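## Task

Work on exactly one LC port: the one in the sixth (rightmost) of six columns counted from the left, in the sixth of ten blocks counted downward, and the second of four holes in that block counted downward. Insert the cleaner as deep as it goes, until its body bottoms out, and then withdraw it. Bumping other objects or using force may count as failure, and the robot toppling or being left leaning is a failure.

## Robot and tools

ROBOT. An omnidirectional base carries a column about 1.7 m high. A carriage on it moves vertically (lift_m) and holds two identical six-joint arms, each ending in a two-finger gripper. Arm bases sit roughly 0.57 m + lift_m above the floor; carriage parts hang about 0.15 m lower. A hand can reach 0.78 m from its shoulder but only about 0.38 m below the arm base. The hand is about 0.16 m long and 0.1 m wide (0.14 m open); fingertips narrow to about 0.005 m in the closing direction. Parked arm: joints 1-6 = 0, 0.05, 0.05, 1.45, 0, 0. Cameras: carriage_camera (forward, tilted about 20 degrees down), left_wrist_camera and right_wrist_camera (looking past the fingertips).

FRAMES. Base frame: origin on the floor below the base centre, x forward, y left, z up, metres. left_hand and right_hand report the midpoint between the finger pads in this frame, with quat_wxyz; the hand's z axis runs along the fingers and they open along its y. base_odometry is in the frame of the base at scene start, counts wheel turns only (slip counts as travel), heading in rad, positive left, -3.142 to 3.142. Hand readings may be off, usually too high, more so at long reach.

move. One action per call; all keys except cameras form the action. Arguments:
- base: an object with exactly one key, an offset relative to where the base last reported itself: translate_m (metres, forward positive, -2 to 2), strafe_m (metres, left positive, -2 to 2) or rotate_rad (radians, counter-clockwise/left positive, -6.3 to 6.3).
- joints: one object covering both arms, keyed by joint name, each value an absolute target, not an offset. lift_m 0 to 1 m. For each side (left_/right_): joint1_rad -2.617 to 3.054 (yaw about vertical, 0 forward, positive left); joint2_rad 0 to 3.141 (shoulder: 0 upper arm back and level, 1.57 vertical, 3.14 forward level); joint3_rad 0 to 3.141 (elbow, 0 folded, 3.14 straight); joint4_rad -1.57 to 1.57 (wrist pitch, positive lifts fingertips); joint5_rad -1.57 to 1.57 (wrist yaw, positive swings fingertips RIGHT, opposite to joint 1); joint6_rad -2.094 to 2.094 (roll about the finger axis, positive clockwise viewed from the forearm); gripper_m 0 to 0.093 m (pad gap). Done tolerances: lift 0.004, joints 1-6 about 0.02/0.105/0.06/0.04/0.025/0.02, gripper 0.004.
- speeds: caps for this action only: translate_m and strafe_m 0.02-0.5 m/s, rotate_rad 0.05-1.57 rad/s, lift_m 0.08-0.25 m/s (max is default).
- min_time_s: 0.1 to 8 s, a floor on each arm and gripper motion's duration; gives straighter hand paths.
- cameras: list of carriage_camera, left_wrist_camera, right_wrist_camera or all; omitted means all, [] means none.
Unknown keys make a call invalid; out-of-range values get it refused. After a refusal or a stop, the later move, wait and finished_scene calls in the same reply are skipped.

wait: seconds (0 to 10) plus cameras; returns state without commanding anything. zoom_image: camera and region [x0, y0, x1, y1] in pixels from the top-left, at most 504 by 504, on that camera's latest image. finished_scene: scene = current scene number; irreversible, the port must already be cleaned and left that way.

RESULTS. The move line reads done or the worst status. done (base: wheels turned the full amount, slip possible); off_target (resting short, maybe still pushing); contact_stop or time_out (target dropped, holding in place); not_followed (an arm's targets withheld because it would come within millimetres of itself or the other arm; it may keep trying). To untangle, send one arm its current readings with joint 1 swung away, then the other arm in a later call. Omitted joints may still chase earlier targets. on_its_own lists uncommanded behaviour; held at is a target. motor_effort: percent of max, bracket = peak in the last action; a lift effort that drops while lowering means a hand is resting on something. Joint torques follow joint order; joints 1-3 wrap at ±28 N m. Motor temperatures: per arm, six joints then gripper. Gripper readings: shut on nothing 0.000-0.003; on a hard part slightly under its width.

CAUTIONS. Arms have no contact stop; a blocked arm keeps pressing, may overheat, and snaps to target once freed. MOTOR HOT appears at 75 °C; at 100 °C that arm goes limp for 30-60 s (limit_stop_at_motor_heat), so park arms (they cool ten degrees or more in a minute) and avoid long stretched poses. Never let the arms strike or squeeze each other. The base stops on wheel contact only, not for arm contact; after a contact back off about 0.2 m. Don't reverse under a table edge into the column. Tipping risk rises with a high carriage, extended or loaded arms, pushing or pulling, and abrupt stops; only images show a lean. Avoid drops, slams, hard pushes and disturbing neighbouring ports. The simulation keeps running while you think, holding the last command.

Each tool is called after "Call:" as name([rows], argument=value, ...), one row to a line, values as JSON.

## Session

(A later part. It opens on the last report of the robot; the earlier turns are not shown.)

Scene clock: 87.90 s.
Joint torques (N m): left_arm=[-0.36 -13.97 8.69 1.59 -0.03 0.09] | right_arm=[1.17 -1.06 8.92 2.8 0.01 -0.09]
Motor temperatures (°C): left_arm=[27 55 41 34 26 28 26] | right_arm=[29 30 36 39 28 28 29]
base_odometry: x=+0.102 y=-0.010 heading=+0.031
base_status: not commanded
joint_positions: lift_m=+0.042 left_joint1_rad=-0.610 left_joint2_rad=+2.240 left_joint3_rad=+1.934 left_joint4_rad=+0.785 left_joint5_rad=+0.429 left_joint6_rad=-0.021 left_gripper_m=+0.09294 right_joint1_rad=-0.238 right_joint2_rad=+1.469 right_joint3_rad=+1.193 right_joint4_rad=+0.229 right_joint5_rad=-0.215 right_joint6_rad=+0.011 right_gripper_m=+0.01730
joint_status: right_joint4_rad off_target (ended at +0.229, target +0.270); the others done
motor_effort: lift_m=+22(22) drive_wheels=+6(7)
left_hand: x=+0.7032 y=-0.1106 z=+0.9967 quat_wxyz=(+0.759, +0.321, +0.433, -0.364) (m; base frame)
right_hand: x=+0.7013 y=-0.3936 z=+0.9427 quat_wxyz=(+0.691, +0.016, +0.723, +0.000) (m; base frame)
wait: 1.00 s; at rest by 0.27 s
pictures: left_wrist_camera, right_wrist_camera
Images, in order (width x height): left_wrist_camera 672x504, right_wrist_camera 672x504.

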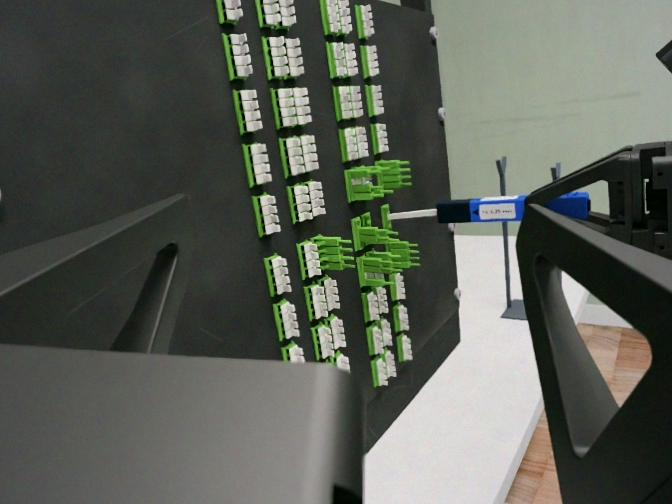

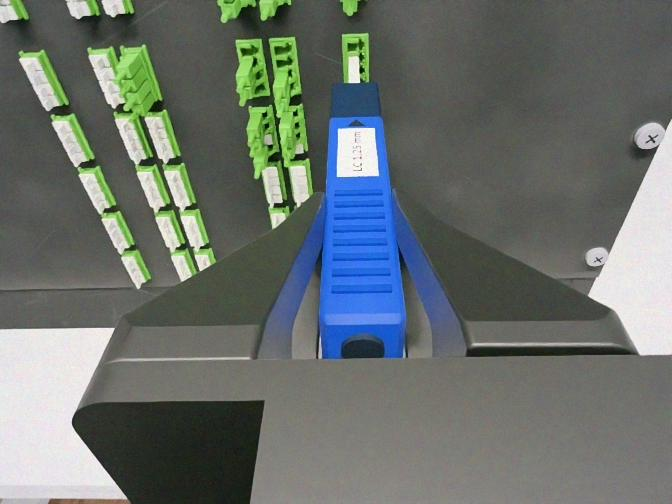

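Call:
move(base={"translate_m": -0.03}, speeds={"translate_m": 0.04}, cameras=[])

Call:
move(joints={"right_joint2_rad": 1.545, "right_joint4_rad": 0.29, "right_joint1_rad": -0.20, "right_joint5_rad": -0.18}, min_time_s=1, cameras=[])

Call:
wait(seconds=1)

Call:
zoom_image(camera="left_wrist_camera", region=[350, 160, 510, 260])

Scene clock: 90.17 s.
Joint torques (N m): left_arm=[-0.36 -13.85 8.7 1.6 -0.02 0.08] | right_arm=[0.84 -6.02 8.92 2.26 -0.02 -0.1]
Motor temperatures (°C): left_arm=[27 56 41 34 26 28 26] | right_arm=[29 30 36 39 28 28 29]
move: done
base_odometry: x=+0.072 y=-0.011 heading=+0.031
base_status: done
joint_positions: lift_m=+0.042 left_joint1_rad=-0.610 left_joint2_rad=+2.240 left_joint3_rad=+1.934 left_joint4_rad=+0.785 left_joint5_rad=+0.429 left_joint6_rad=-0.021 left_gripper_m=+0.09294 right_joint1_rad=-0.234 right_joint2_rad=+1.517 right_joint3_rad=+1.193 right_joint4_rad=+0.273 right_joint5_rad=-0.211 right_joint6_rad=+0.011 right_gripper_m=+0.01730
joint_status: not commanded
on_its_own: right_joint4_rad moved +0.045 to your old target +0.270
motor_effort: lift_m=+22(22) drive_wheels=-2(6)
left_hand: x=+0.7032 y=-0.1106 z=+0.9967 quat_wxyz=(+0.759, +0.321, +0.433, -0.364) (m; base frame)
right_hand: x=+0.7132 y=-0.3952 z=+0.9307 quat_wxyz=(+0.689, +0.016, +0.724, +0.000) (m; base frame)
pictures: none
No camera images: "cameras" was empty.

Scene clock: 91.47 s.
Joint torques (N m): left_arm=[-0.39 -13.98 8.69 1.61 -0.03 0.08] | right_arm=[0.69 -5.82 8.9 2.41 -0.04 -0.11]
Motor temperatures (°C): left_arm=[27 57 41 34 26 28 26] | right_arm=[29 30 36 39 28 28 29]
move: done
base_odometry: x=+0.072 y=-0.011 heading=+0.031
base_status: not commanded
joint_positions: lift_m=+0.042 left_joint1_rad=-0.610 left_joint2_rad=+2.240 left_joint3_rad=+1.934 left_joint4_rad=+0.785 left_joint5_rad=+0.429 left_joint6_rad=-0.021 left_gripper_m=+0.09294 right_joint1_rad=-0.206 right_joint2_rad=+1.530 right_joint3_rad=+1.193 right_joint4_rad=+0.279 right_joint5_rad=-0.188 right_joint6_rad=+0.011 right_gripper_m=+0.01730
joint_status: all done
motor_effort: lift_m=+22(22) drive_wheels=+3(3)
left_hand: x=+0.7032 y=-0.1106 z=+0.9967 quat_wxyz=(+0.759, +0.321, +0.433, -0.364) (m; base frame)
right_hand: x=+0.7180 y=-0.3859 z=+0.9262 quat_wxyz=(+0.687, +0.014, +0.727, +0.001) (m; base frame)
pictures: none
No camera images: "cameras" was empty.

Scene clock: 92.47 s.
Joint torques (N m): left_arm=[-0.36 -13.96 8.72 1.61 -0.03 0.08] | right_arm=[0.68 -5.81 8.98 2.44 -0.02 -0.08]
Motor temperatures (°C): left_arm=[27 57 41 34 26 28 26] | right_arm=[29 30 36 39 28 28 29]
base_odometry: x=+0.072 y=-0.011 heading=+0.031
base_status: not commanded
joint_positions: lift_m=+0.042 left_joint1_rad=-0.610 left_joint2_rad=+2.240 left_joint3_rad=+1.934 left_joint4_rad=+0.785 left_joint5_rad=+0.429 left_joint6_rad=-0.021 left_gripper_m=+0.09294 right_joint1_rad=-0.206 right_joint2_rad=+1.530 right_joint3_rad=+1.193 right_joint4_rad=+0.280 right_joint5_rad=-0.188 right_joint6_rad=+0.011 right_gripper_m=+0.01730
joint_status: all done
motor_effort: lift_m=+22(22) drive_wheels=+3(3)
left_hand: x=+0.7032 y=-0.1106 z=+0.9967 quat_wxyz=(+0.759, +0.321, +0.433, -0.364) (m; base frame)
right_hand: x=+0.7180 y=-0.3860 z=+0.9264 quat_wxyz=(+0.687, +0.015, +0.726, +0.001) (m; base frame)
wait: 1.00 s; at rest by 0.27 s
pictures: carriage_camera, left_wrist_camera, right_wrist_camera
Images, in order (width x height): carriage_camera 672x504, left_wrist_camera 672x504, right_wrist_camera 672x504.

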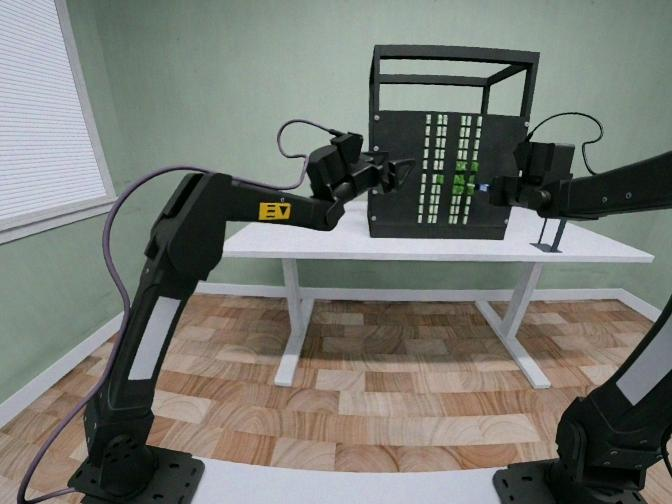

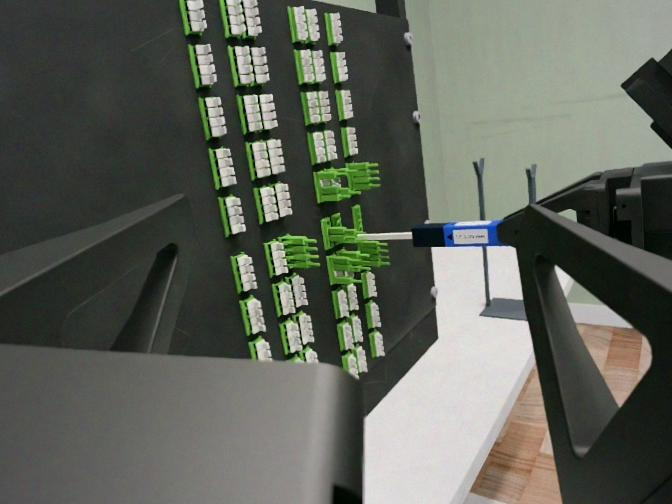

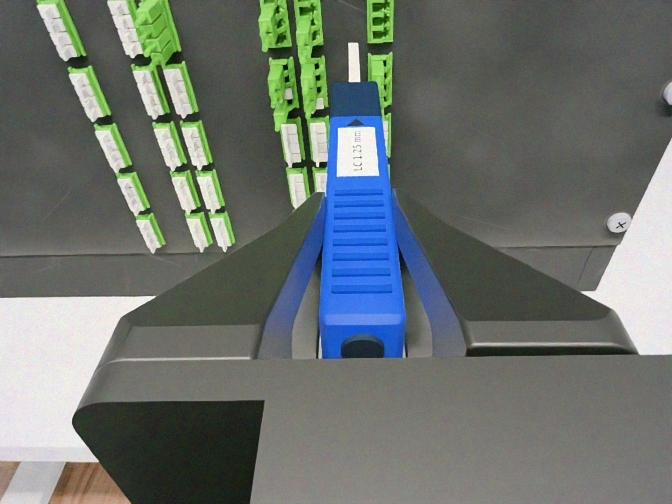

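Scaled by 3.150 from the camera's 672x504 image, which has a finer 960x720 frame.

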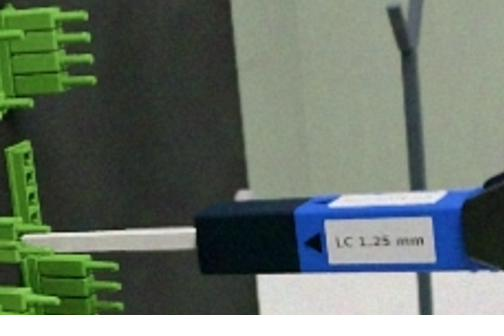

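Call:
move(base={"translate_m": -0.03}, speeds={"translate_m": 0.05}, cameras=["left_wrist_camera","right_wrist_camera"])

Call:
move(joints={"lift_m": 0.051, "right_joint1_rad": -0.25, "right_joint2_rad": 1.485, "right_joint4_rad": 0.235, "right_joint5_rad": -0.225}, min_time_s=1.5, cameras=[])

Call:
wait(seconds=1, cameras=["left_wrist_camera","right_wrist_camera"])

Scene clock: 94.57 s.
Joint torques (N m): left_arm=[-0.36 -14.01 8.84 1.57 -0.03 0.08] | right_arm=[0.75 -6.11 8.91 2.36 -0.01 -0.1]
Motor temperatures (°C): left_arm=[27 58 41 34 26 28 26] | right_arm=[29 30 36 39 28 28 29]
move: done
base_odometry: x=+0.042 y=-0.012 heading=+0.030
base_status: done
joint_positions: lift_m=+0.042 left_joint1_rad=-0.610 left_joint2_rad=+2.240 left_joint3_rad=+1.934 left_joint4_rad=+0.785 left_joint5_rad=+0.429 left_joint6_rad=-0.021 left_gripper_m=+0.09294 right_joint1_rad=-0.205 right_joint2_rad=+1.532 right_joint3_rad=+1.193 right_joint4_rad=+0.283 right_joint5_rad=-0.187 right_joint6_rad=+0.011 right_gripper_m=+0.01730
joint_status: not commanded
motor_effort: lift_m=+22(22) drive_wheels=+5(10)
left_hand: x=+0.7032 y=-0.1106 z=+0.9967 quat_wxyz=(+0.759, +0.321, +0.433, -0.364) (m; base frame)
right_hand: x=+0.7187 y=-0.3859 z=+0.9258 quat_wxyz=(+0.687, +0.015, +0.726, +0.001) (m; base frame)
pictures: left_wrist_camera, right_wrist_camera
Images, in order (width x height): left_wrist_camera 672x504, right_wrist_camera 672x504.

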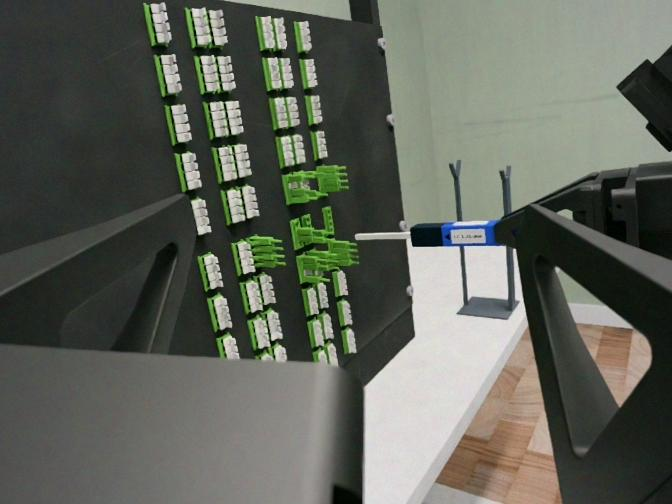

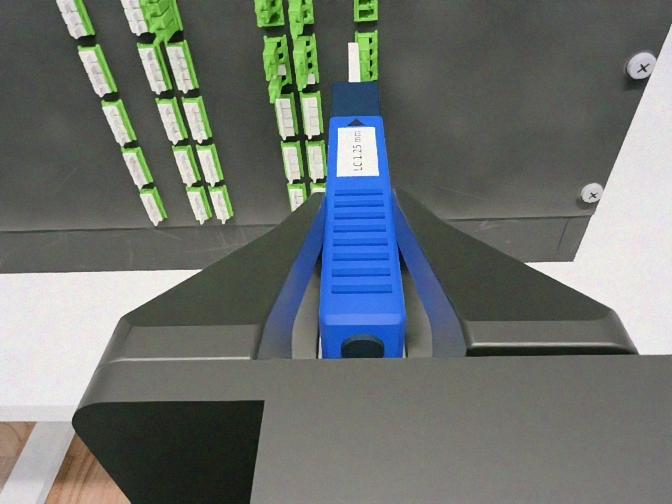

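Scene clock: 96.37 s.
Joint torques (N m): left_arm=[-0.38 -13.89 8.44 1.57 -0.03 0.08] | right_arm=[-0.54 -9.52 8.94 2.2 -0.13 -0.08]
Motor temperatures (°C): left_arm=[27 58 41 34 26 28 26] | right_arm=[29 31 36 39 28 28 29]
move: done
base_odometry: x=+0.042 y=-0.012 heading=+0.030
base_status: not commanded
joint_positions: lift_m=+0.051 left_joint1_rad=-0.610 left_joint2_rad=+2.240 left_joint3_rad=+1.937 left_joint4_rad=+0.788 left_joint5_rad=+0.429 left_joint6_rad=-0.021 left_gripper_m=+0.09294 right_joint1_rad=-0.244 right_joint2_rad=+1.511 right_joint3_rad=+1.193 right_joint4_rad=+0.245 right_joint5_rad=-0.217 right_joint6_rad=+0.011 right_gripper_m=+0.01730
joint_status: all done
motor_effort: lift_m=+21(26) drive_wheels=+3(5)
left_hand: x=+0.7027 y=-0.1103 z=+1.0084 quat_wxyz=(+0.761, +0.321, +0.431, -0.364) (m; base frame)
right_hand: x=+0.7105 y=-0.3987 z=+0.9366 quat_wxyz=(+0.682, +0.020, +0.731, +0.000) (m; base frame)
pictures: none
No camera images: "cameras" was empty.

Scene clock: 97.37 s.
Joint torques (N m): left_arm=[-0.36 -13.94 8.47 1.57 -0.03 0.08] | right_arm=[-0.55 -9.48 8.9 2.25 -0.17 -0.1]
Motor temperatures (°C): left_arm=[27 59 41 34 26 28 26] | right_arm=[29 31 36 39 28 28 29]
base_odometry: x=+0.042 y=-0.012 heading=+0.030
base_status: not commanded
joint_positions: lift_m=+0.051 left_joint1_rad=-0.610 left_joint2_rad=+2.240 left_joint3_rad=+1.937 left_joint4_rad=+0.788 left_joint5_rad=+0.429 left_joint6_rad=-0.021 left_gripper_m=+0.09294 right_joint1_rad=-0.244 right_joint2_rad=+1.511 right_joint3_rad=+1.193 right_joint4_rad=+0.244 right_joint5_rad=-0.217 right_joint6_rad=+0.011 right_gripper_m=+0.01730
joint_status: all done
motor_effort: lift_m=+21(26) drive_wheels=+3(5)
left_hand: x=+0.7027 y=-0.1103 z=+1.0084 quat_wxyz=(+0.761, +0.321, +0.431, -0.364) (m; base frame)
right_hand: x=+0.7105 y=-0.3986 z=+0.9364 quat_wxyz=(+0.681, +0.020, +0.732, +0.000) (m; base frame)
wait: 1.00 s; at rest by 0.27 s
pictures: left_wrist_camera, right_wrist_camera
Images, in order (width x height): left_wrist_camera 672x504, right_wrist_camera 672x504.

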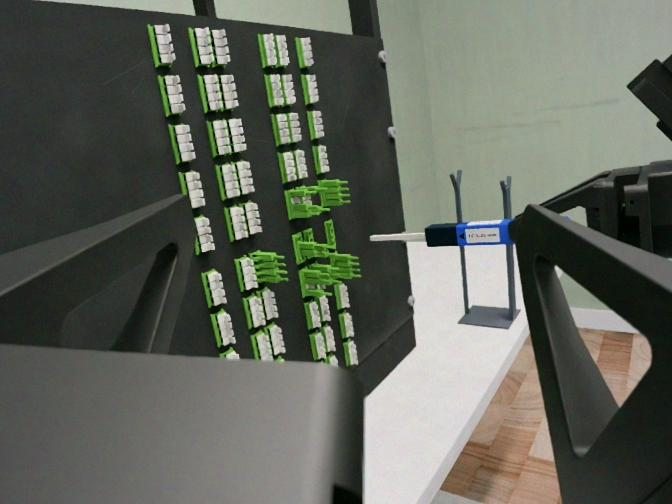

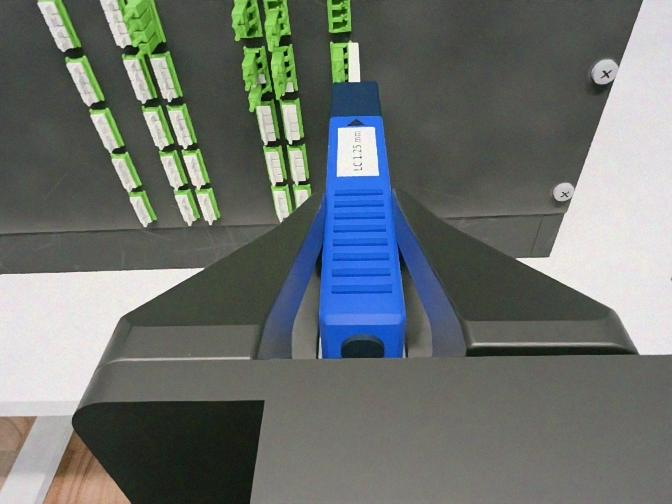

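Call:
move(joints={"right_joint1_rad": -0.22, "right_joint2_rad": 1.477, "right_joint4_rad": 0.263, "right_joint5_rad": -0.195}, min_time_s=1, cameras=[])

Call:
wait(seconds=0.7, cameras=["left_wrist_camera","right_wrist_camera"])

Scene clock: 98.93 s.
Joint torques (N m): left_arm=[-0.38 -14.01 8.44 1.58 -0.02 0.08] | right_arm=[0.61 -9.33 8.91 2.45 -0.01 -0.1]
Motor temperatures (°C): left_arm=[27 59 41 34 26 28 26] | right_arm=[29 31 36 39 28 28 29]
move: done
base_odometry: x=+0.042 y=-0.012 heading=+0.030
base_status: not commanded
joint_positions: lift_m=+0.051 left_joint1_rad=-0.610 left_joint2_rad=+2.240 left_joint3_rad=+1.937 left_joint4_rad=+0.788 left_joint5_rad=+0.429 left_joint6_rad=-0.021 left_gripper_m=+0.09294 right_joint1_rad=-0.225 right_joint2_rad=+1.503 right_joint3_rad=+1.193 right_joint4_rad=+0.252 right_joint5_rad=-0.204 right_joint6_rad=+0.011 right_gripper_m=+0.01730
joint_status: all done
motor_effort: lift_m=+21(21) drive_wheels=+3(4)
left_hand: x=+0.7027 y=-0.1103 z=+1.0084 quat_wxyz=(+0.761, +0.321, +0.431, -0.364) (m; base frame)
right_hand: x=+0.7102 y=-0.3913 z=+0.9423 quat_wxyz=(+0.687, +0.016, +0.726, +0.000) (m; base frame)
pictures: none
No camera images: "cameras" was empty.

Scene clock: 99.63 s.
Joint torques (N m): left_arm=[-0.38 -13.96 8.44 1.57 -0.03 0.08] | right_arm=[0.66 -9.33 8.95 2.46 -0.02 -0.09]
Motor temperatures (°C): left_arm=[27 59 41 34 26 28 26] | right_arm=[29 31 36 39 28 28 29]
base_odometry: x=+0.042 y=-0.012 heading=+0.030
base_status: not commanded
joint_positions: lift_m=+0.051 left_joint1_rad=-0.610 left_joint2_rad=+2.240 left_joint3_rad=+1.937 left_joint4_rad=+0.788 left_joint5_rad=+0.429 left_joint6_rad=-0.021 left_gripper_m=+0.09294 right_joint1_rad=-0.225 right_joint2_rad=+1.503 right_joint3_rad=+1.193 right_joint4_rad=+0.253 right_joint5_rad=-0.203 right_joint6_rad=+0.011 right_gripper_m=+0.01730
joint_status: all done
motor_effort: lift_m=+21(21) drive_wheels=+4(4)
left_hand: x=+0.7027 y=-0.1103 z=+1.0084 quat_wxyz=(+0.761, +0.321, +0.431, -0.364) (m; base frame)
right_hand: x=+0.7102 y=-0.3915 z=+0.9424 quat_wxyz=(+0.687, +0.016, +0.726, +0.000) (m; base frame)
wait: 0.70 s; at rest by 0.27 s
pictures: left_wrist_camera, right_wrist_camera
Images, in order (width x height): left_wrist_camera 672x504, right_wrist_camera 672x504.

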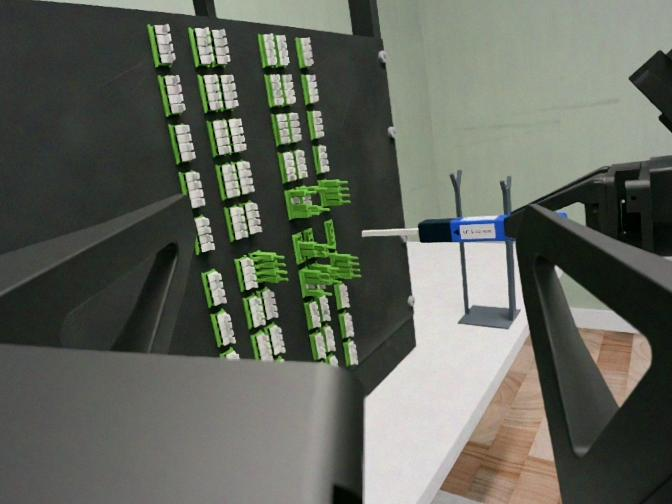

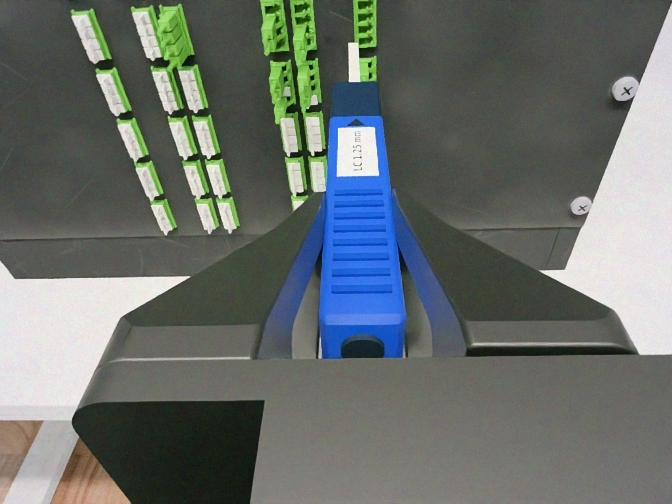

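Call:
move(base={"translate_m": 0.034}, speeds={"translate_m": 0.03}, cameras=[])

Call:
wait(seconds=1, cameras=["left_wrist_camera","right_wrist_camera"])

Call:
zoom_image(camera="right_wrist_camera", region=[330, 0, 400, 70])

Call:
zoom_image(camera="left_wrist_camera", region=[280, 170, 460, 300])

Scene clock: 101.47 s.
Joint torques (N m): left_arm=[-0.32 -13.71 8.51 1.58 -0.03 0.08] | right_arm=[0.5 -8.88 8.88 2.39 -0.01 -0.1]
Motor temperatures (°C): left_arm=[27 60 41 34 26 28 26] | right_arm=[29 31 36 39 28 28 29]
move: done
base_odometry: x=+0.076 y=-0.011 heading=+0.031
base_status: done
joint_positions: lift_m=+0.051 left_joint1_rad=-0.610 left_joint2_rad=+2.240 left_joint3_rad=+1.937 left_joint4_rad=+0.788 left_joint5_rad=+0.429 left_joint6_rad=-0.021 left_gripper_m=+0.09294 right_joint1_rad=-0.225 right_joint2_rad=+1.498 right_joint3_rad=+1.193 right_joint4_rad=+0.257 right_joint5_rad=-0.202 right_joint6_rad=+0.011 right_gripper_m=+0.01730
joint_status: not commanded
motor_effort: lift_m=+21(21) drive_wheels=+5(11)
left_hand: x=+0.7023 y=-0.1107 z=+1.0083 quat_wxyz=(+0.761, +0.321, +0.430, -0.364) (m; base frame)
right_hand: x=+0.7093 y=-0.3912 z=+0.9456 quat_wxyz=(+0.690, +0.016, +0.723, -0.001) (m; base frame)
pictures: none
No camera images: "cameras" was empty.

Scene clock: 102.47 s.
Joint torques (N m): left_arm=[-0.32 -13.83 8.35 1.55 -0.02 0.09] | right_arm=[0.54 -8.99 8.92 2.42 -0.02 -0.08]
Motor temperatures (°C): left_arm=[27 60 41 34 26 28 26] | right_arm=[29 31 36 39 28 28 29]
base_odometry: x=+0.076 y=-0.011 heading=+0.031
base_status: done
joint_positions: lift_m=+0.051 left_joint1_rad=-0.610 left_joint2_rad=+2.240 left_joint3_rad=+1.937 left_joint4_rad=+0.788 left_joint5_rad=+0.429 left_joint6_rad=-0.021 left_gripper_m=+0.09294 right_joint1_rad=-0.225 right_joint2_rad=+1.498 right_joint3_rad=+1.193 right_joint4_rad=+0.257 right_joint5_rad=-0.202 right_joint6_rad=+0.011 right_gripper_m=+0.01730
joint_status: not commanded
motor_effort: lift_m=+21(21) drive_wheels=+5(11)
left_hand: x=+0.7023 y=-0.1107 z=+1.0083 quat_wxyz=(+0.761, +0.321, +0.430, -0.364) (m; base frame)
right_hand: x=+0.7093 y=-0.3912 z=+0.9456 quat_wxyz=(+0.690, +0.016, +0.723, -0.001) (m; base frame)
wait: 1.00 s; at rest by 0.27 s
pictures: left_wrist_camera, right_wrist_camera
Images, in order (width x height): left_wrist_camera 672x504, right_wrist_camera 672x504.

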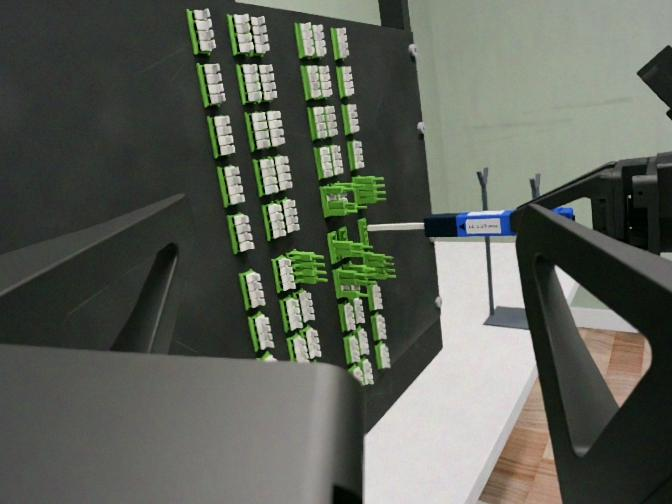

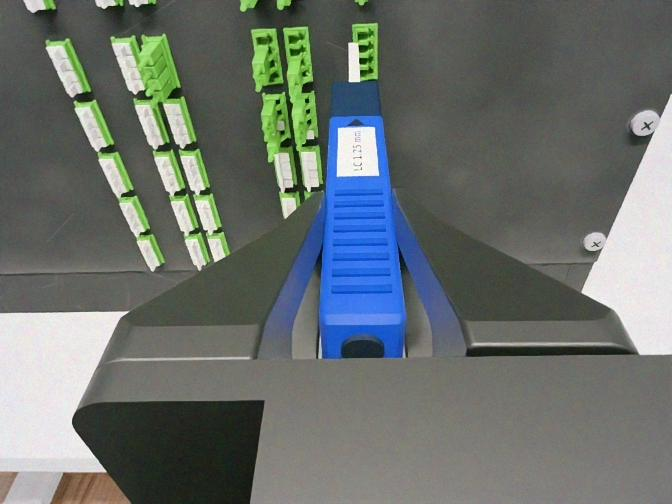

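Scaled by 7.200 from the camera's 672x504 image, which has a finer 960x720 frame.

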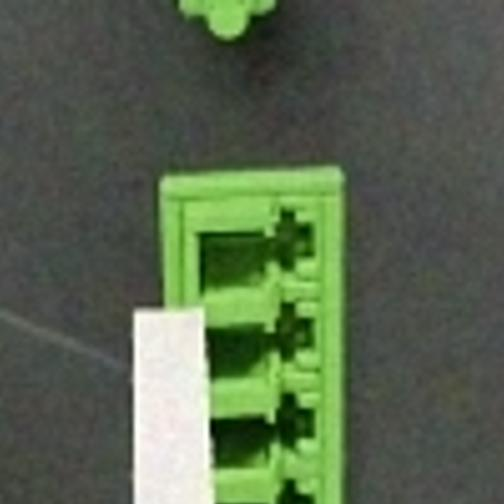

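Scaled by 2.800 from the camera's 672x504 image, which has a finer 960x720 frame.

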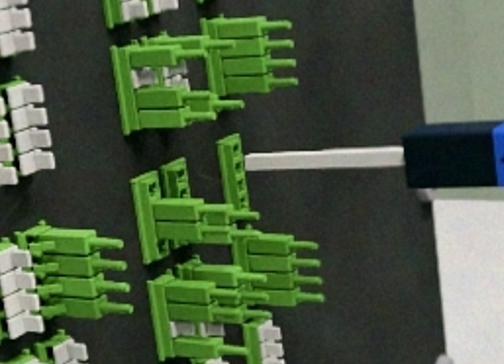

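Call:
move(base={"strafe_m": -0.0037}, joints={"lift_m": 0.0477, "right_joint2_rad": 1.48}, speeds={"strafe_m": 0.02}, cameras=[])

Call:
wait(seconds=1, cameras=["left_wrist_camera","right_wrist_camera"])

Call:
zoom_image(camera="right_wrist_camera", region=[330, 0, 400, 70])

Call:
zoom_image(camera="left_wrist_camera", region=[280, 170, 460, 300])

Scene clock: 103.47 s.
Joint torques (N m): left_arm=[-0.36 -13.9 8.58 1.6 -0.03 0.08] | right_arm=[0.43 -8.65 8.81 2.35 -0.02 -0.11]
Motor temperatures (°C): left_arm=[27 60 41 34 26 28 26] | right_arm=[29 32 36 39 28 28 29]
move: done
base_odometry: x=+0.076 y=-0.014 heading=+0.031
base_status: done
joint_positions: lift_m=+0.048 left_joint1_rad=-0.610 left_joint2_rad=+2.240 left_joint3_rad=+1.937 left_joint4_rad=+0.786 left_joint5_rad=+0.429 left_joint6_rad=-0.021 left_gripper_m=+0.09294 right_joint1_rad=-0.223 right_joint2_rad=+1.498 right_joint3_rad=+1.193 right_joint4_rad=+0.260 right_joint5_rad=-0.200 right_joint6_rad=+0.011 right_gripper_m=+0.01730
joint_status: all done
motor_effort: lift_m=+22(22) drive_wheels=+3(5)
left_hand: x=+0.7027 y=-0.1106 z=+1.0045 quat_wxyz=(+0.760, +0.321, +0.431, -0.364) (m; base frame)
right_hand: x=+0.7094 y=-0.3906 z=+0.9431 quat_wxyz=(+0.692, +0.015, +0.722, -0.001) (m; base frame)
pictures: none
No camera images: "cameras" was empty.

Scene clock: 104.47 s.
Joint torques (N m): left_arm=[-0.35 -14.02 8.46 1.6 -0.03 0.08] | right_arm=[0.39 -8.58 8.95 2.36 -0.02 -0.11]
Motor temperatures (°C): left_arm=[27 61 41 34 26 28 26] | right_arm=[29 32 36 39 28 28 29]
base_odometry: x=+0.076 y=-0.014 heading=+0.031
base_status: done
joint_positions: lift_m=+0.048 left_joint1_rad=-0.610 left_joint2_rad=+2.240 left_joint3_rad=+1.937 left_joint4_rad=+0.786 left_joint5_rad=+0.429 left_joint6_rad=-0.021 left_gripper_m=+0.09294 right_joint1_rad=-0.223 right_joint2_rad=+1.498 right_joint3_rad=+1.193 right_joint4_rad=+0.260 right_joint5_rad=-0.200 right_joint6_rad=+0.011 right_gripper_m=+0.01730
joint_status: all done
motor_effort: lift_m=+22(22) drive_wheels=+3(5)
left_hand: x=+0.7027 y=-0.1106 z=+1.0045 quat_wxyz=(+0.760, +0.321, +0.431, -0.364) (m; base frame)
right_hand: x=+0.7094 y=-0.3906 z=+0.9431 quat_wxyz=(+0.692, +0.015, +0.722, -0.001) (m; base frame)
wait: 1.00 s; at rest by 0.27 s
pictures: left_wrist_camera, right_wrist_camera
Images, in order (width x height): left_wrist_camera 672x504, right_wrist_camera 672x504.

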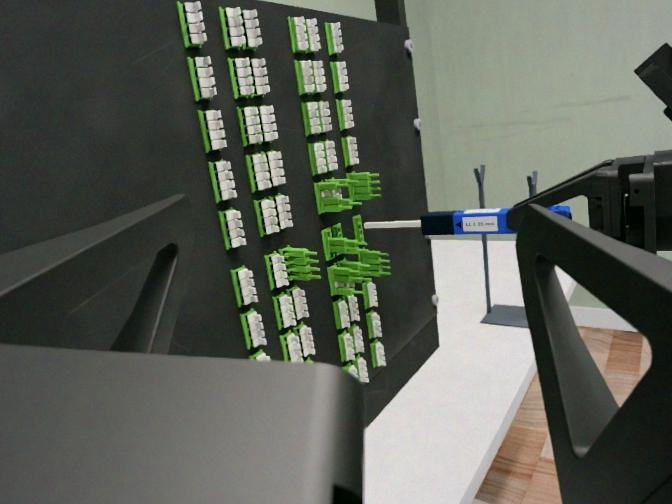

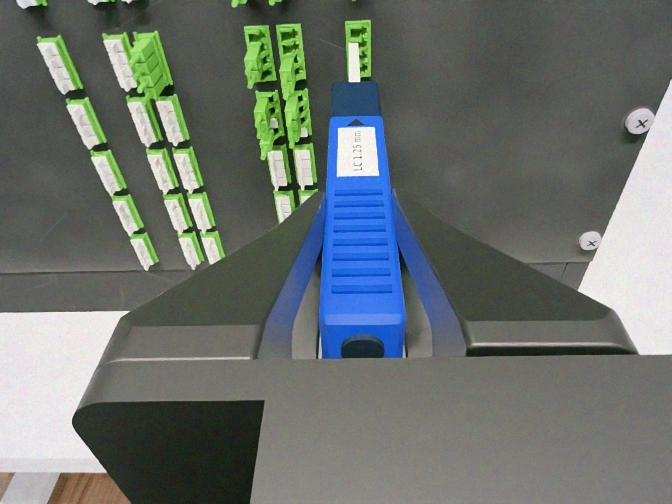

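Scaled by 7.200 from the camera's 672x504 image, which has a finer 960x720 frame.

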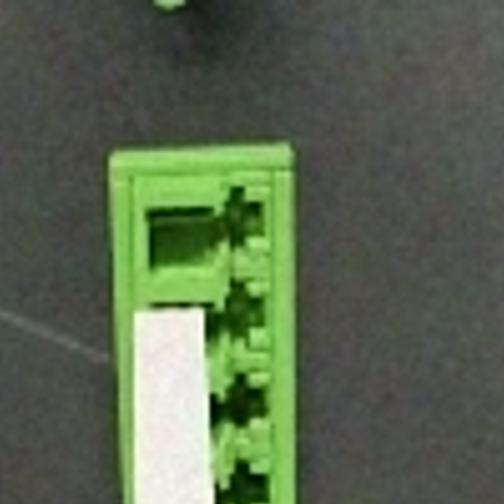

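Scaled by 2.800 from the camera's 672x504 image, which has a finer 960x720 frame.

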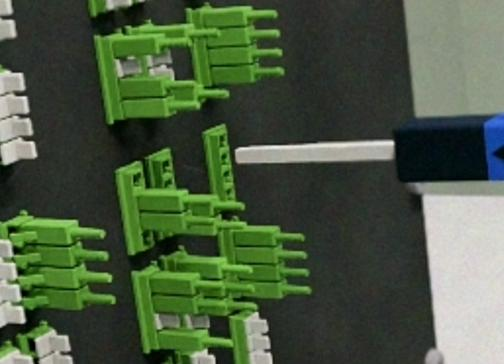

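Call:
move(base={"strafe_m": -0.001}, joints={"right_joint4_rad": 0.241, "right_joint1_rad": -0.223, "right_joint5_rad": -0.202}, speeds={"strafe_m": 0.02}, cameras=[])

Call:
move(base={"translate_m": 0.005}, speeds={"translate_m": 0.02}, cameras=[])

Call:
wait(seconds=1, cameras=["left_wrist_camera","right_wrist_camera"])

Call:
zoom_image(camera="right_wrist_camera", region=[330, 0, 400, 70])

Call:
zoom_image(camera="left_wrist_camera", region=[310, 190, 400, 255])

Scene clock: 105.40 s.
Joint torques (N m): left_arm=[-0.43 -13.93 8.44 1.6 -0.04 0.09] | right_arm=[0.16 -8.51 9.02 2.26 -0.09 -0.09]
Motor temperatures (°C): left_arm=[27 61 41 34 26 28 26] | right_arm=[29 32 36 39 28 28 29]
move: done
base_odometry: x=+0.076 y=-0.015 heading=+0.031
base_status: done
joint_positions: lift_m=+0.048 left_joint1_rad=-0.610 left_joint2_rad=+2.240 left_joint3_rad=+1.937 left_joint4_rad=+0.786 left_joint5_rad=+0.429 left_joint6_rad=-0.021 left_gripper_m=+0.09294 right_joint1_rad=-0.223 right_joint2_rad=+1.498 right_joint3_rad=+1.193 right_joint4_rad=+0.251 right_joint5_rad=-0.200 right_joint6_rad=+0.011 right_gripper_m=+0.01730
joint_status: all done
motor_effort: lift_m=+22(22) drive_wheels=+4(7)
left_hand: x=+0.7027 y=-0.1106 z=+1.0045 quat_wxyz=(+0.760, +0.321, +0.431, -0.364) (m; base frame)
right_hand: x=+0.7092 y=-0.3905 z=+0.9409 quat_wxyz=(+0.688, +0.016, +0.725, +0.000) (m; base frame)
pictures: none
No camera images: "cameras" was empty.

Scene clock: 106.03 s.
Joint torques (N m): left_arm=[-0.36 -14.04 8.59 1.57 -0.01 0.08] | right_arm=[0.14 -8.62 8.9 2.31 -0.11 -0.11]
Motor temperatures (°C): left_arm=[27 61 41 34 26 28 26] | right_arm=[29 32 36 39 28 28 29]
move: done
base_odometry: x=+0.081 y=-0.015 heading=+0.032
base_status: done
joint_positions: lift_m=+0.048 left_joint1_rad=-0.610 left_joint2_rad=+2.240 left_joint3_rad=+1.937 left_joint4_rad=+0.786 left_joint5_rad=+0.429 left_joint6_rad=-0.021 left_gripper_m=+0.09294 right_joint1_rad=-0.223 right_joint2_rad=+1.498 right_joint3_rad=+1.193 right_joint4_rad=+0.245 right_joint5_rad=-0.200 right_joint6_rad=+0.011 right_gripper_m=+0.01730
joint_status: not commanded
motor_effort: lift_m=+22(22) drive_wheels=-2(11)
left_hand: x=+0.7027 y=-0.1106 z=+1.0045 quat_wxyz=(+0.760, +0.321, +0.431, -0.364) (m; base frame)
right_hand: x=+0.7092 y=-0.3905 z=+0.9396 quat_wxyz=(+0.686, +0.017, +0.727, +0.000) (m; base frame)
pictures: none
No camera images: "cameras" was empty.

Scene clock: 107.03 s.
Joint torques (N m): left_arm=[-0.36 -13.96 8.5 1.58 -0.02 0.08] | right_arm=[0.1 -8.55 8.99 2.27 -0.1 -0.09]
Motor temperatures (°C): left_arm=[27 62 40 34 26 28 26] | right_arm=[29 32 36 39 28 28 29]
base_odometry: x=+0.081 y=-0.015 heading=+0.032
base_status: done
joint_positions: lift_m=+0.048 left_joint1_rad=-0.610 left_joint2_rad=+2.240 left_joint3_rad=+1.937 left_joint4_rad=+0.786 left_joint5_rad=+0.429 left_joint6_rad=-0.021 left_gripper_m=+0.09294 right_joint1_rad=-0.223 right_joint2_rad=+1.498 right_joint3_rad=+1.193 right_joint4_rad=+0.245 right_joint5_rad=-0.200 right_joint6_rad=+0.011 right_gripper_m=+0.01730
joint_status: not commanded
motor_effort: lift_m=+22(22) drive_wheels=-2(11)
left_hand: x=+0.7027 y=-0.1106 z=+1.0045 quat_wxyz=(+0.760, +0.321, +0.431, -0.364) (m; base frame)
right_hand: x=+0.7092 y=-0.3905 z=+0.9395 quat_wxyz=(+0.686, +0.017, +0.727, +0.000) (m; base frame)
wait: 1.00 s; at rest by 0.27 s
pictures: left_wrist_camera, right_wrist_camera
Images, in order (width x height): left_wrist_camera 672x504, right_wrist_camera 672x504.

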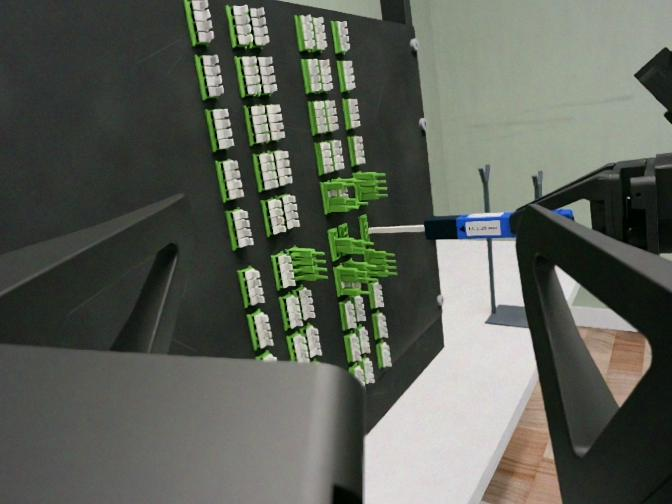

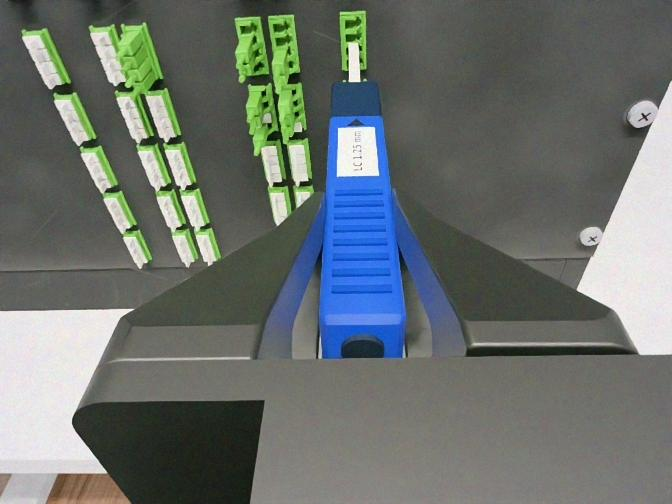

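Scaled by 7.200 from the camera's 672x504 image, which has a finer 960x720 frame.

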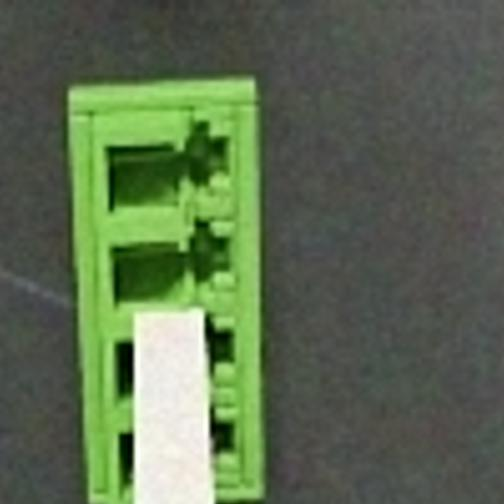

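Scaled by 5.600 from the camera's 672x504 image, which has a finer 960x720 frame.

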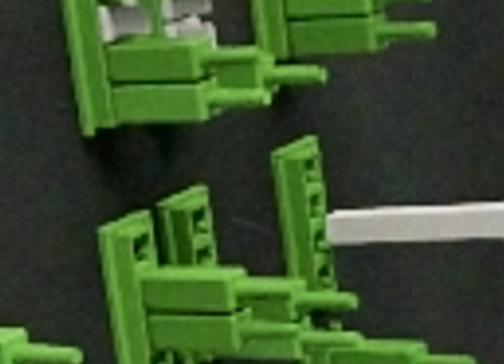

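Call:
move(base={"strafe_m": 0.0012}, joints={"lift_m": 0.0507}, speeds={"strafe_m": 0.02}, cameras=[])

Call:
wait(seconds=1, cameras=["left_wrist_camera","right_wrist_camera"])

Call:
zoom_image(camera="right_wrist_camera", region=[330, 0, 400, 70])

Call:
zoom_image(camera="left_wrist_camera", region=[310, 190, 400, 255])

Scene clock: 107.90 s.
Joint torques (N m): left_arm=[-0.4 -13.81 8.4 1.6 -0.02 0.08] | right_arm=[0.06 -8.44 8.91 2.31 -0.09 -0.11]
Motor temperatures (°C): left_arm=[27 62 40 34 26 28 26] | right_arm=[29 32 36 39 28 28 29]
move: done
base_odometry: x=+0.081 y=-0.014 heading=+0.031
base_status: done
joint_positions: lift_m=+0.051 left_joint1_rad=-0.610 left_joint2_rad=+2.240 left_joint3_rad=+1.937 left_joint4_rad=+0.788 left_joint5_rad=+0.429 left_joint6_rad=-0.021 left_gripper_m=+0.09294 right_joint1_rad=-0.222 right_joint2_rad=+1.496 right_joint3_rad=+1.193 right_joint4_rad=+0.242 right_joint5_rad=-0.201 right_joint6_rad=+0.011 right_gripper_m=+0.01730
joint_status: all done
motor_effort: lift_m=+22(25) drive_wheels=+3(5)
left_hand: x=+0.7025 y=-0.1105 z=+1.0079 quat_wxyz=(+0.761, +0.321, +0.430, -0.364) (m; base frame)
right_hand: x=+0.7089 y=-0.3899 z=+0.9424 quat_wxyz=(+0.686, +0.016, +0.728, +0.001) (m; base frame)
pictures: none
No camera images: "cameras" was empty.

Scene clock: 108.90 s.
Joint torques (N m): left_arm=[-0.36 -13.89 8.55 1.61 -0.03 0.09] | right_arm=[0.01 -8.64 8.95 2.32 -0.09 -0.08]
Motor temperatures (°C): left_arm=[27 62 40 34 26 28 26] | right_arm=[29 32 36 39 28 28 29]
base_odometry: x=+0.081 y=-0.014 heading=+0.031
base_status: done
joint_positions: lift_m=+0.051 left_joint1_rad=-0.610 left_joint2_rad=+2.240 left_joint3_rad=+1.937 left_joint4_rad=+0.788 left_joint5_rad=+0.429 left_joint6_rad=-0.021 left_gripper_m=+0.09294 right_joint1_rad=-0.222 right_joint2_rad=+1.496 right_joint3_rad=+1.193 right_joint4_rad=+0.242 right_joint5_rad=-0.201 right_joint6_rad=+0.011 right_gripper_m=+0.01730
joint_status: all done
motor_effort: lift_m=+22(25) drive_wheels=+3(5)
left_hand: x=+0.7025 y=-0.1105 z=+1.0079 quat_wxyz=(+0.761, +0.321, +0.430, -0.364) (m; base frame)
right_hand: x=+0.7089 y=-0.3899 z=+0.9424 quat_wxyz=(+0.686, +0.016, +0.728, +0.001) (m; base frame)
wait: 1.00 s; at rest by 0.27 s
pictures: left_wrist_camera, right_wrist_camera
Images, in order (width x height): left_wrist_camera 672x504, right_wrist_camera 672x504.

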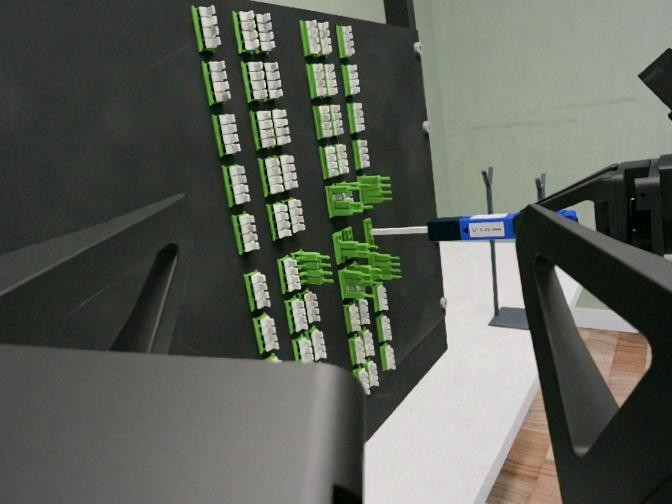

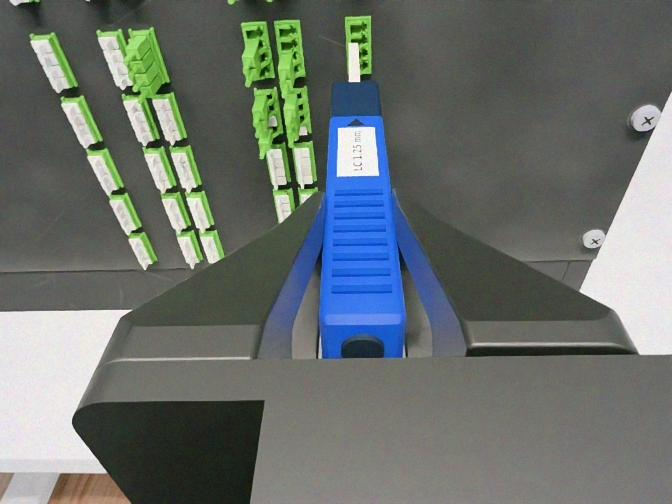

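Scaled by 7.200 from the camera's 672x504 image, which has a finer 960x720 frame.

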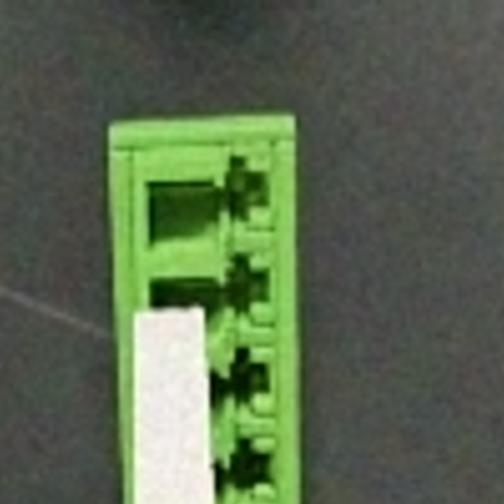

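Scaled by 5.600 from the camera's 672x504 image, which has a finer 960x720 frame.

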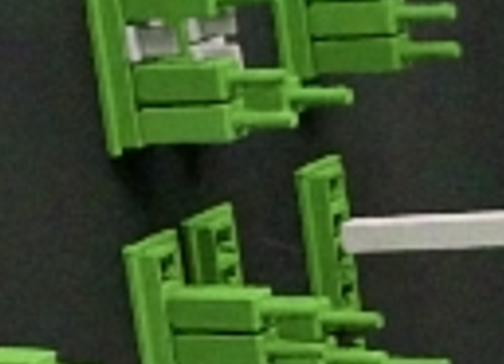

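Call:
move(base={"strafe_m": -0.0008}, joints={"lift_m": 0.0518}, speeds={"strafe_m": 0.02}, cameras=[])

Call:
wait(seconds=1, cameras=["left_wrist_camera","right_wrist_camera"])

Call:
zoom_image(camera="right_wrist_camera", region=[330, 0, 400, 70])

Call:
zoom_image(camera="left_wrist_camera", region=[310, 190, 400, 255])

Scene clock: 109.60 s.
Joint torques (N m): left_arm=[-0.47 -13.94 8.43 1.58 0.01 0.08] | right_arm=[0.06 -8.34 8.75 2.33 -0.1 -0.1]
Motor temperatures (°C): left_arm=[27 62 40 34 26 28 26] | right_arm=[29 32 36 39 28 28 29]
move: done
base_odometry: x=+0.081 y=-0.015 heading=+0.031
base_status: done
joint_positions: lift_m=+0.052 left_joint1_rad=-0.610 left_joint2_rad=+2.240 left_joint3_rad=+1.937 left_joint4_rad=+0.788 left_joint5_rad=+0.429 left_joint6_rad=-0.021 left_gripper_m=+0.09294 right_joint1_rad=-0.222 right_joint2_rad=+1.496 right_joint3_rad=+1.193 right_joint4_rad=+0.242 right_joint5_rad=-0.201 right_joint6_rad=+0.011 right_gripper_m=+0.01730
joint_status: all done
motor_effort: lift_m=+22(25) drive_wheels=+2(4)
left_hand: x=+0.7025 y=-0.1105 z=+1.0090 quat_wxyz=(+0.761, +0.321, +0.431, -0.364) (m; base frame)
right_hand: x=+0.7088 y=-0.3899 z=+0.9437 quat_wxyz=(+0.686, +0.016, +0.728, +0.001) (m; base frame)
pictures: none
No camera images: "cameras" was empty.

Scene clock: 110.60 s.
Joint torques (N m): left_arm=[-0.36 -13.97 8.47 1.57 -0.03 0.09] | right_arm=[0.02 -8.44 8.95 2.32 -0.09 -0.1]
Motor temperatures (°C): left_arm=[27 63 40 34 26 28 26] | right_arm=[29 32 36 39 28 28 29]
base_odometry: x=+0.081 y=-0.015 heading=+0.031
base_status: done
joint_positions: lift_m=+0.052 left_joint1_rad=-0.610 left_joint2_rad=+2.240 left_joint3_rad=+1.937 left_joint4_rad=+0.788 left_joint5_rad=+0.429 left_joint6_rad=-0.021 left_gripper_m=+0.09294 right_joint1_rad=-0.222 right_joint2_rad=+1.496 right_joint3_rad=+1.193 right_joint4_rad=+0.242 right_joint5_rad=-0.201 right_joint6_rad=+0.011 right_gripper_m=+0.01730
joint_status: all done
motor_effort: lift_m=+22(25) drive_wheels=+2(4)
left_hand: x=+0.7025 y=-0.1105 z=+1.0090 quat_wxyz=(+0.761, +0.321, +0.431, -0.364) (m; base frame)
right_hand: x=+0.7088 y=-0.3899 z=+0.9437 quat_wxyz=(+0.686, +0.016, +0.728, +0.001) (m; base frame)
wait: 1.00 s; at rest by 0.27 s
pictures: left_wrist_camera, right_wrist_camera
Images, in order (width x height): left_wrist_camera 672x504, right_wrist_camera 672x504.

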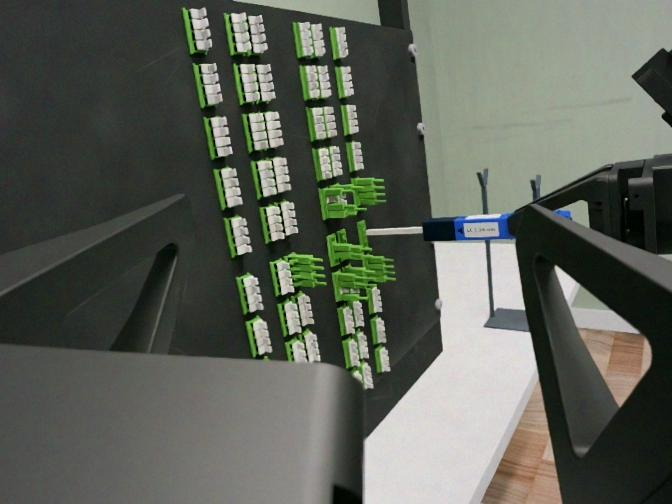

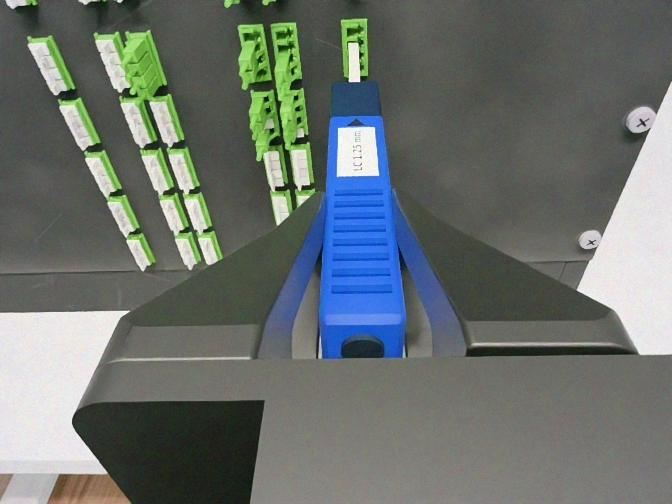

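Scaled by 7.200 from the camera's 672x504 image, which has a finer 960x720 frame.

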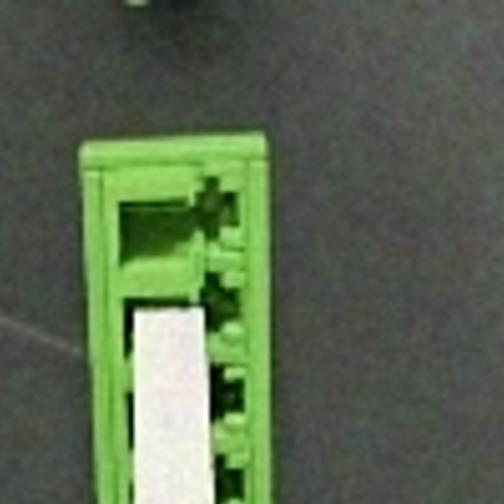

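Scaled by 5.600 from the camera's 672x504 image, which has a finer 960x720 frame.

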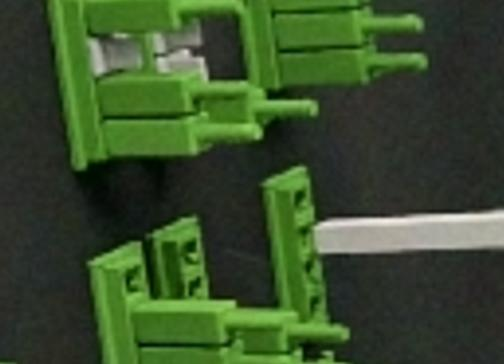

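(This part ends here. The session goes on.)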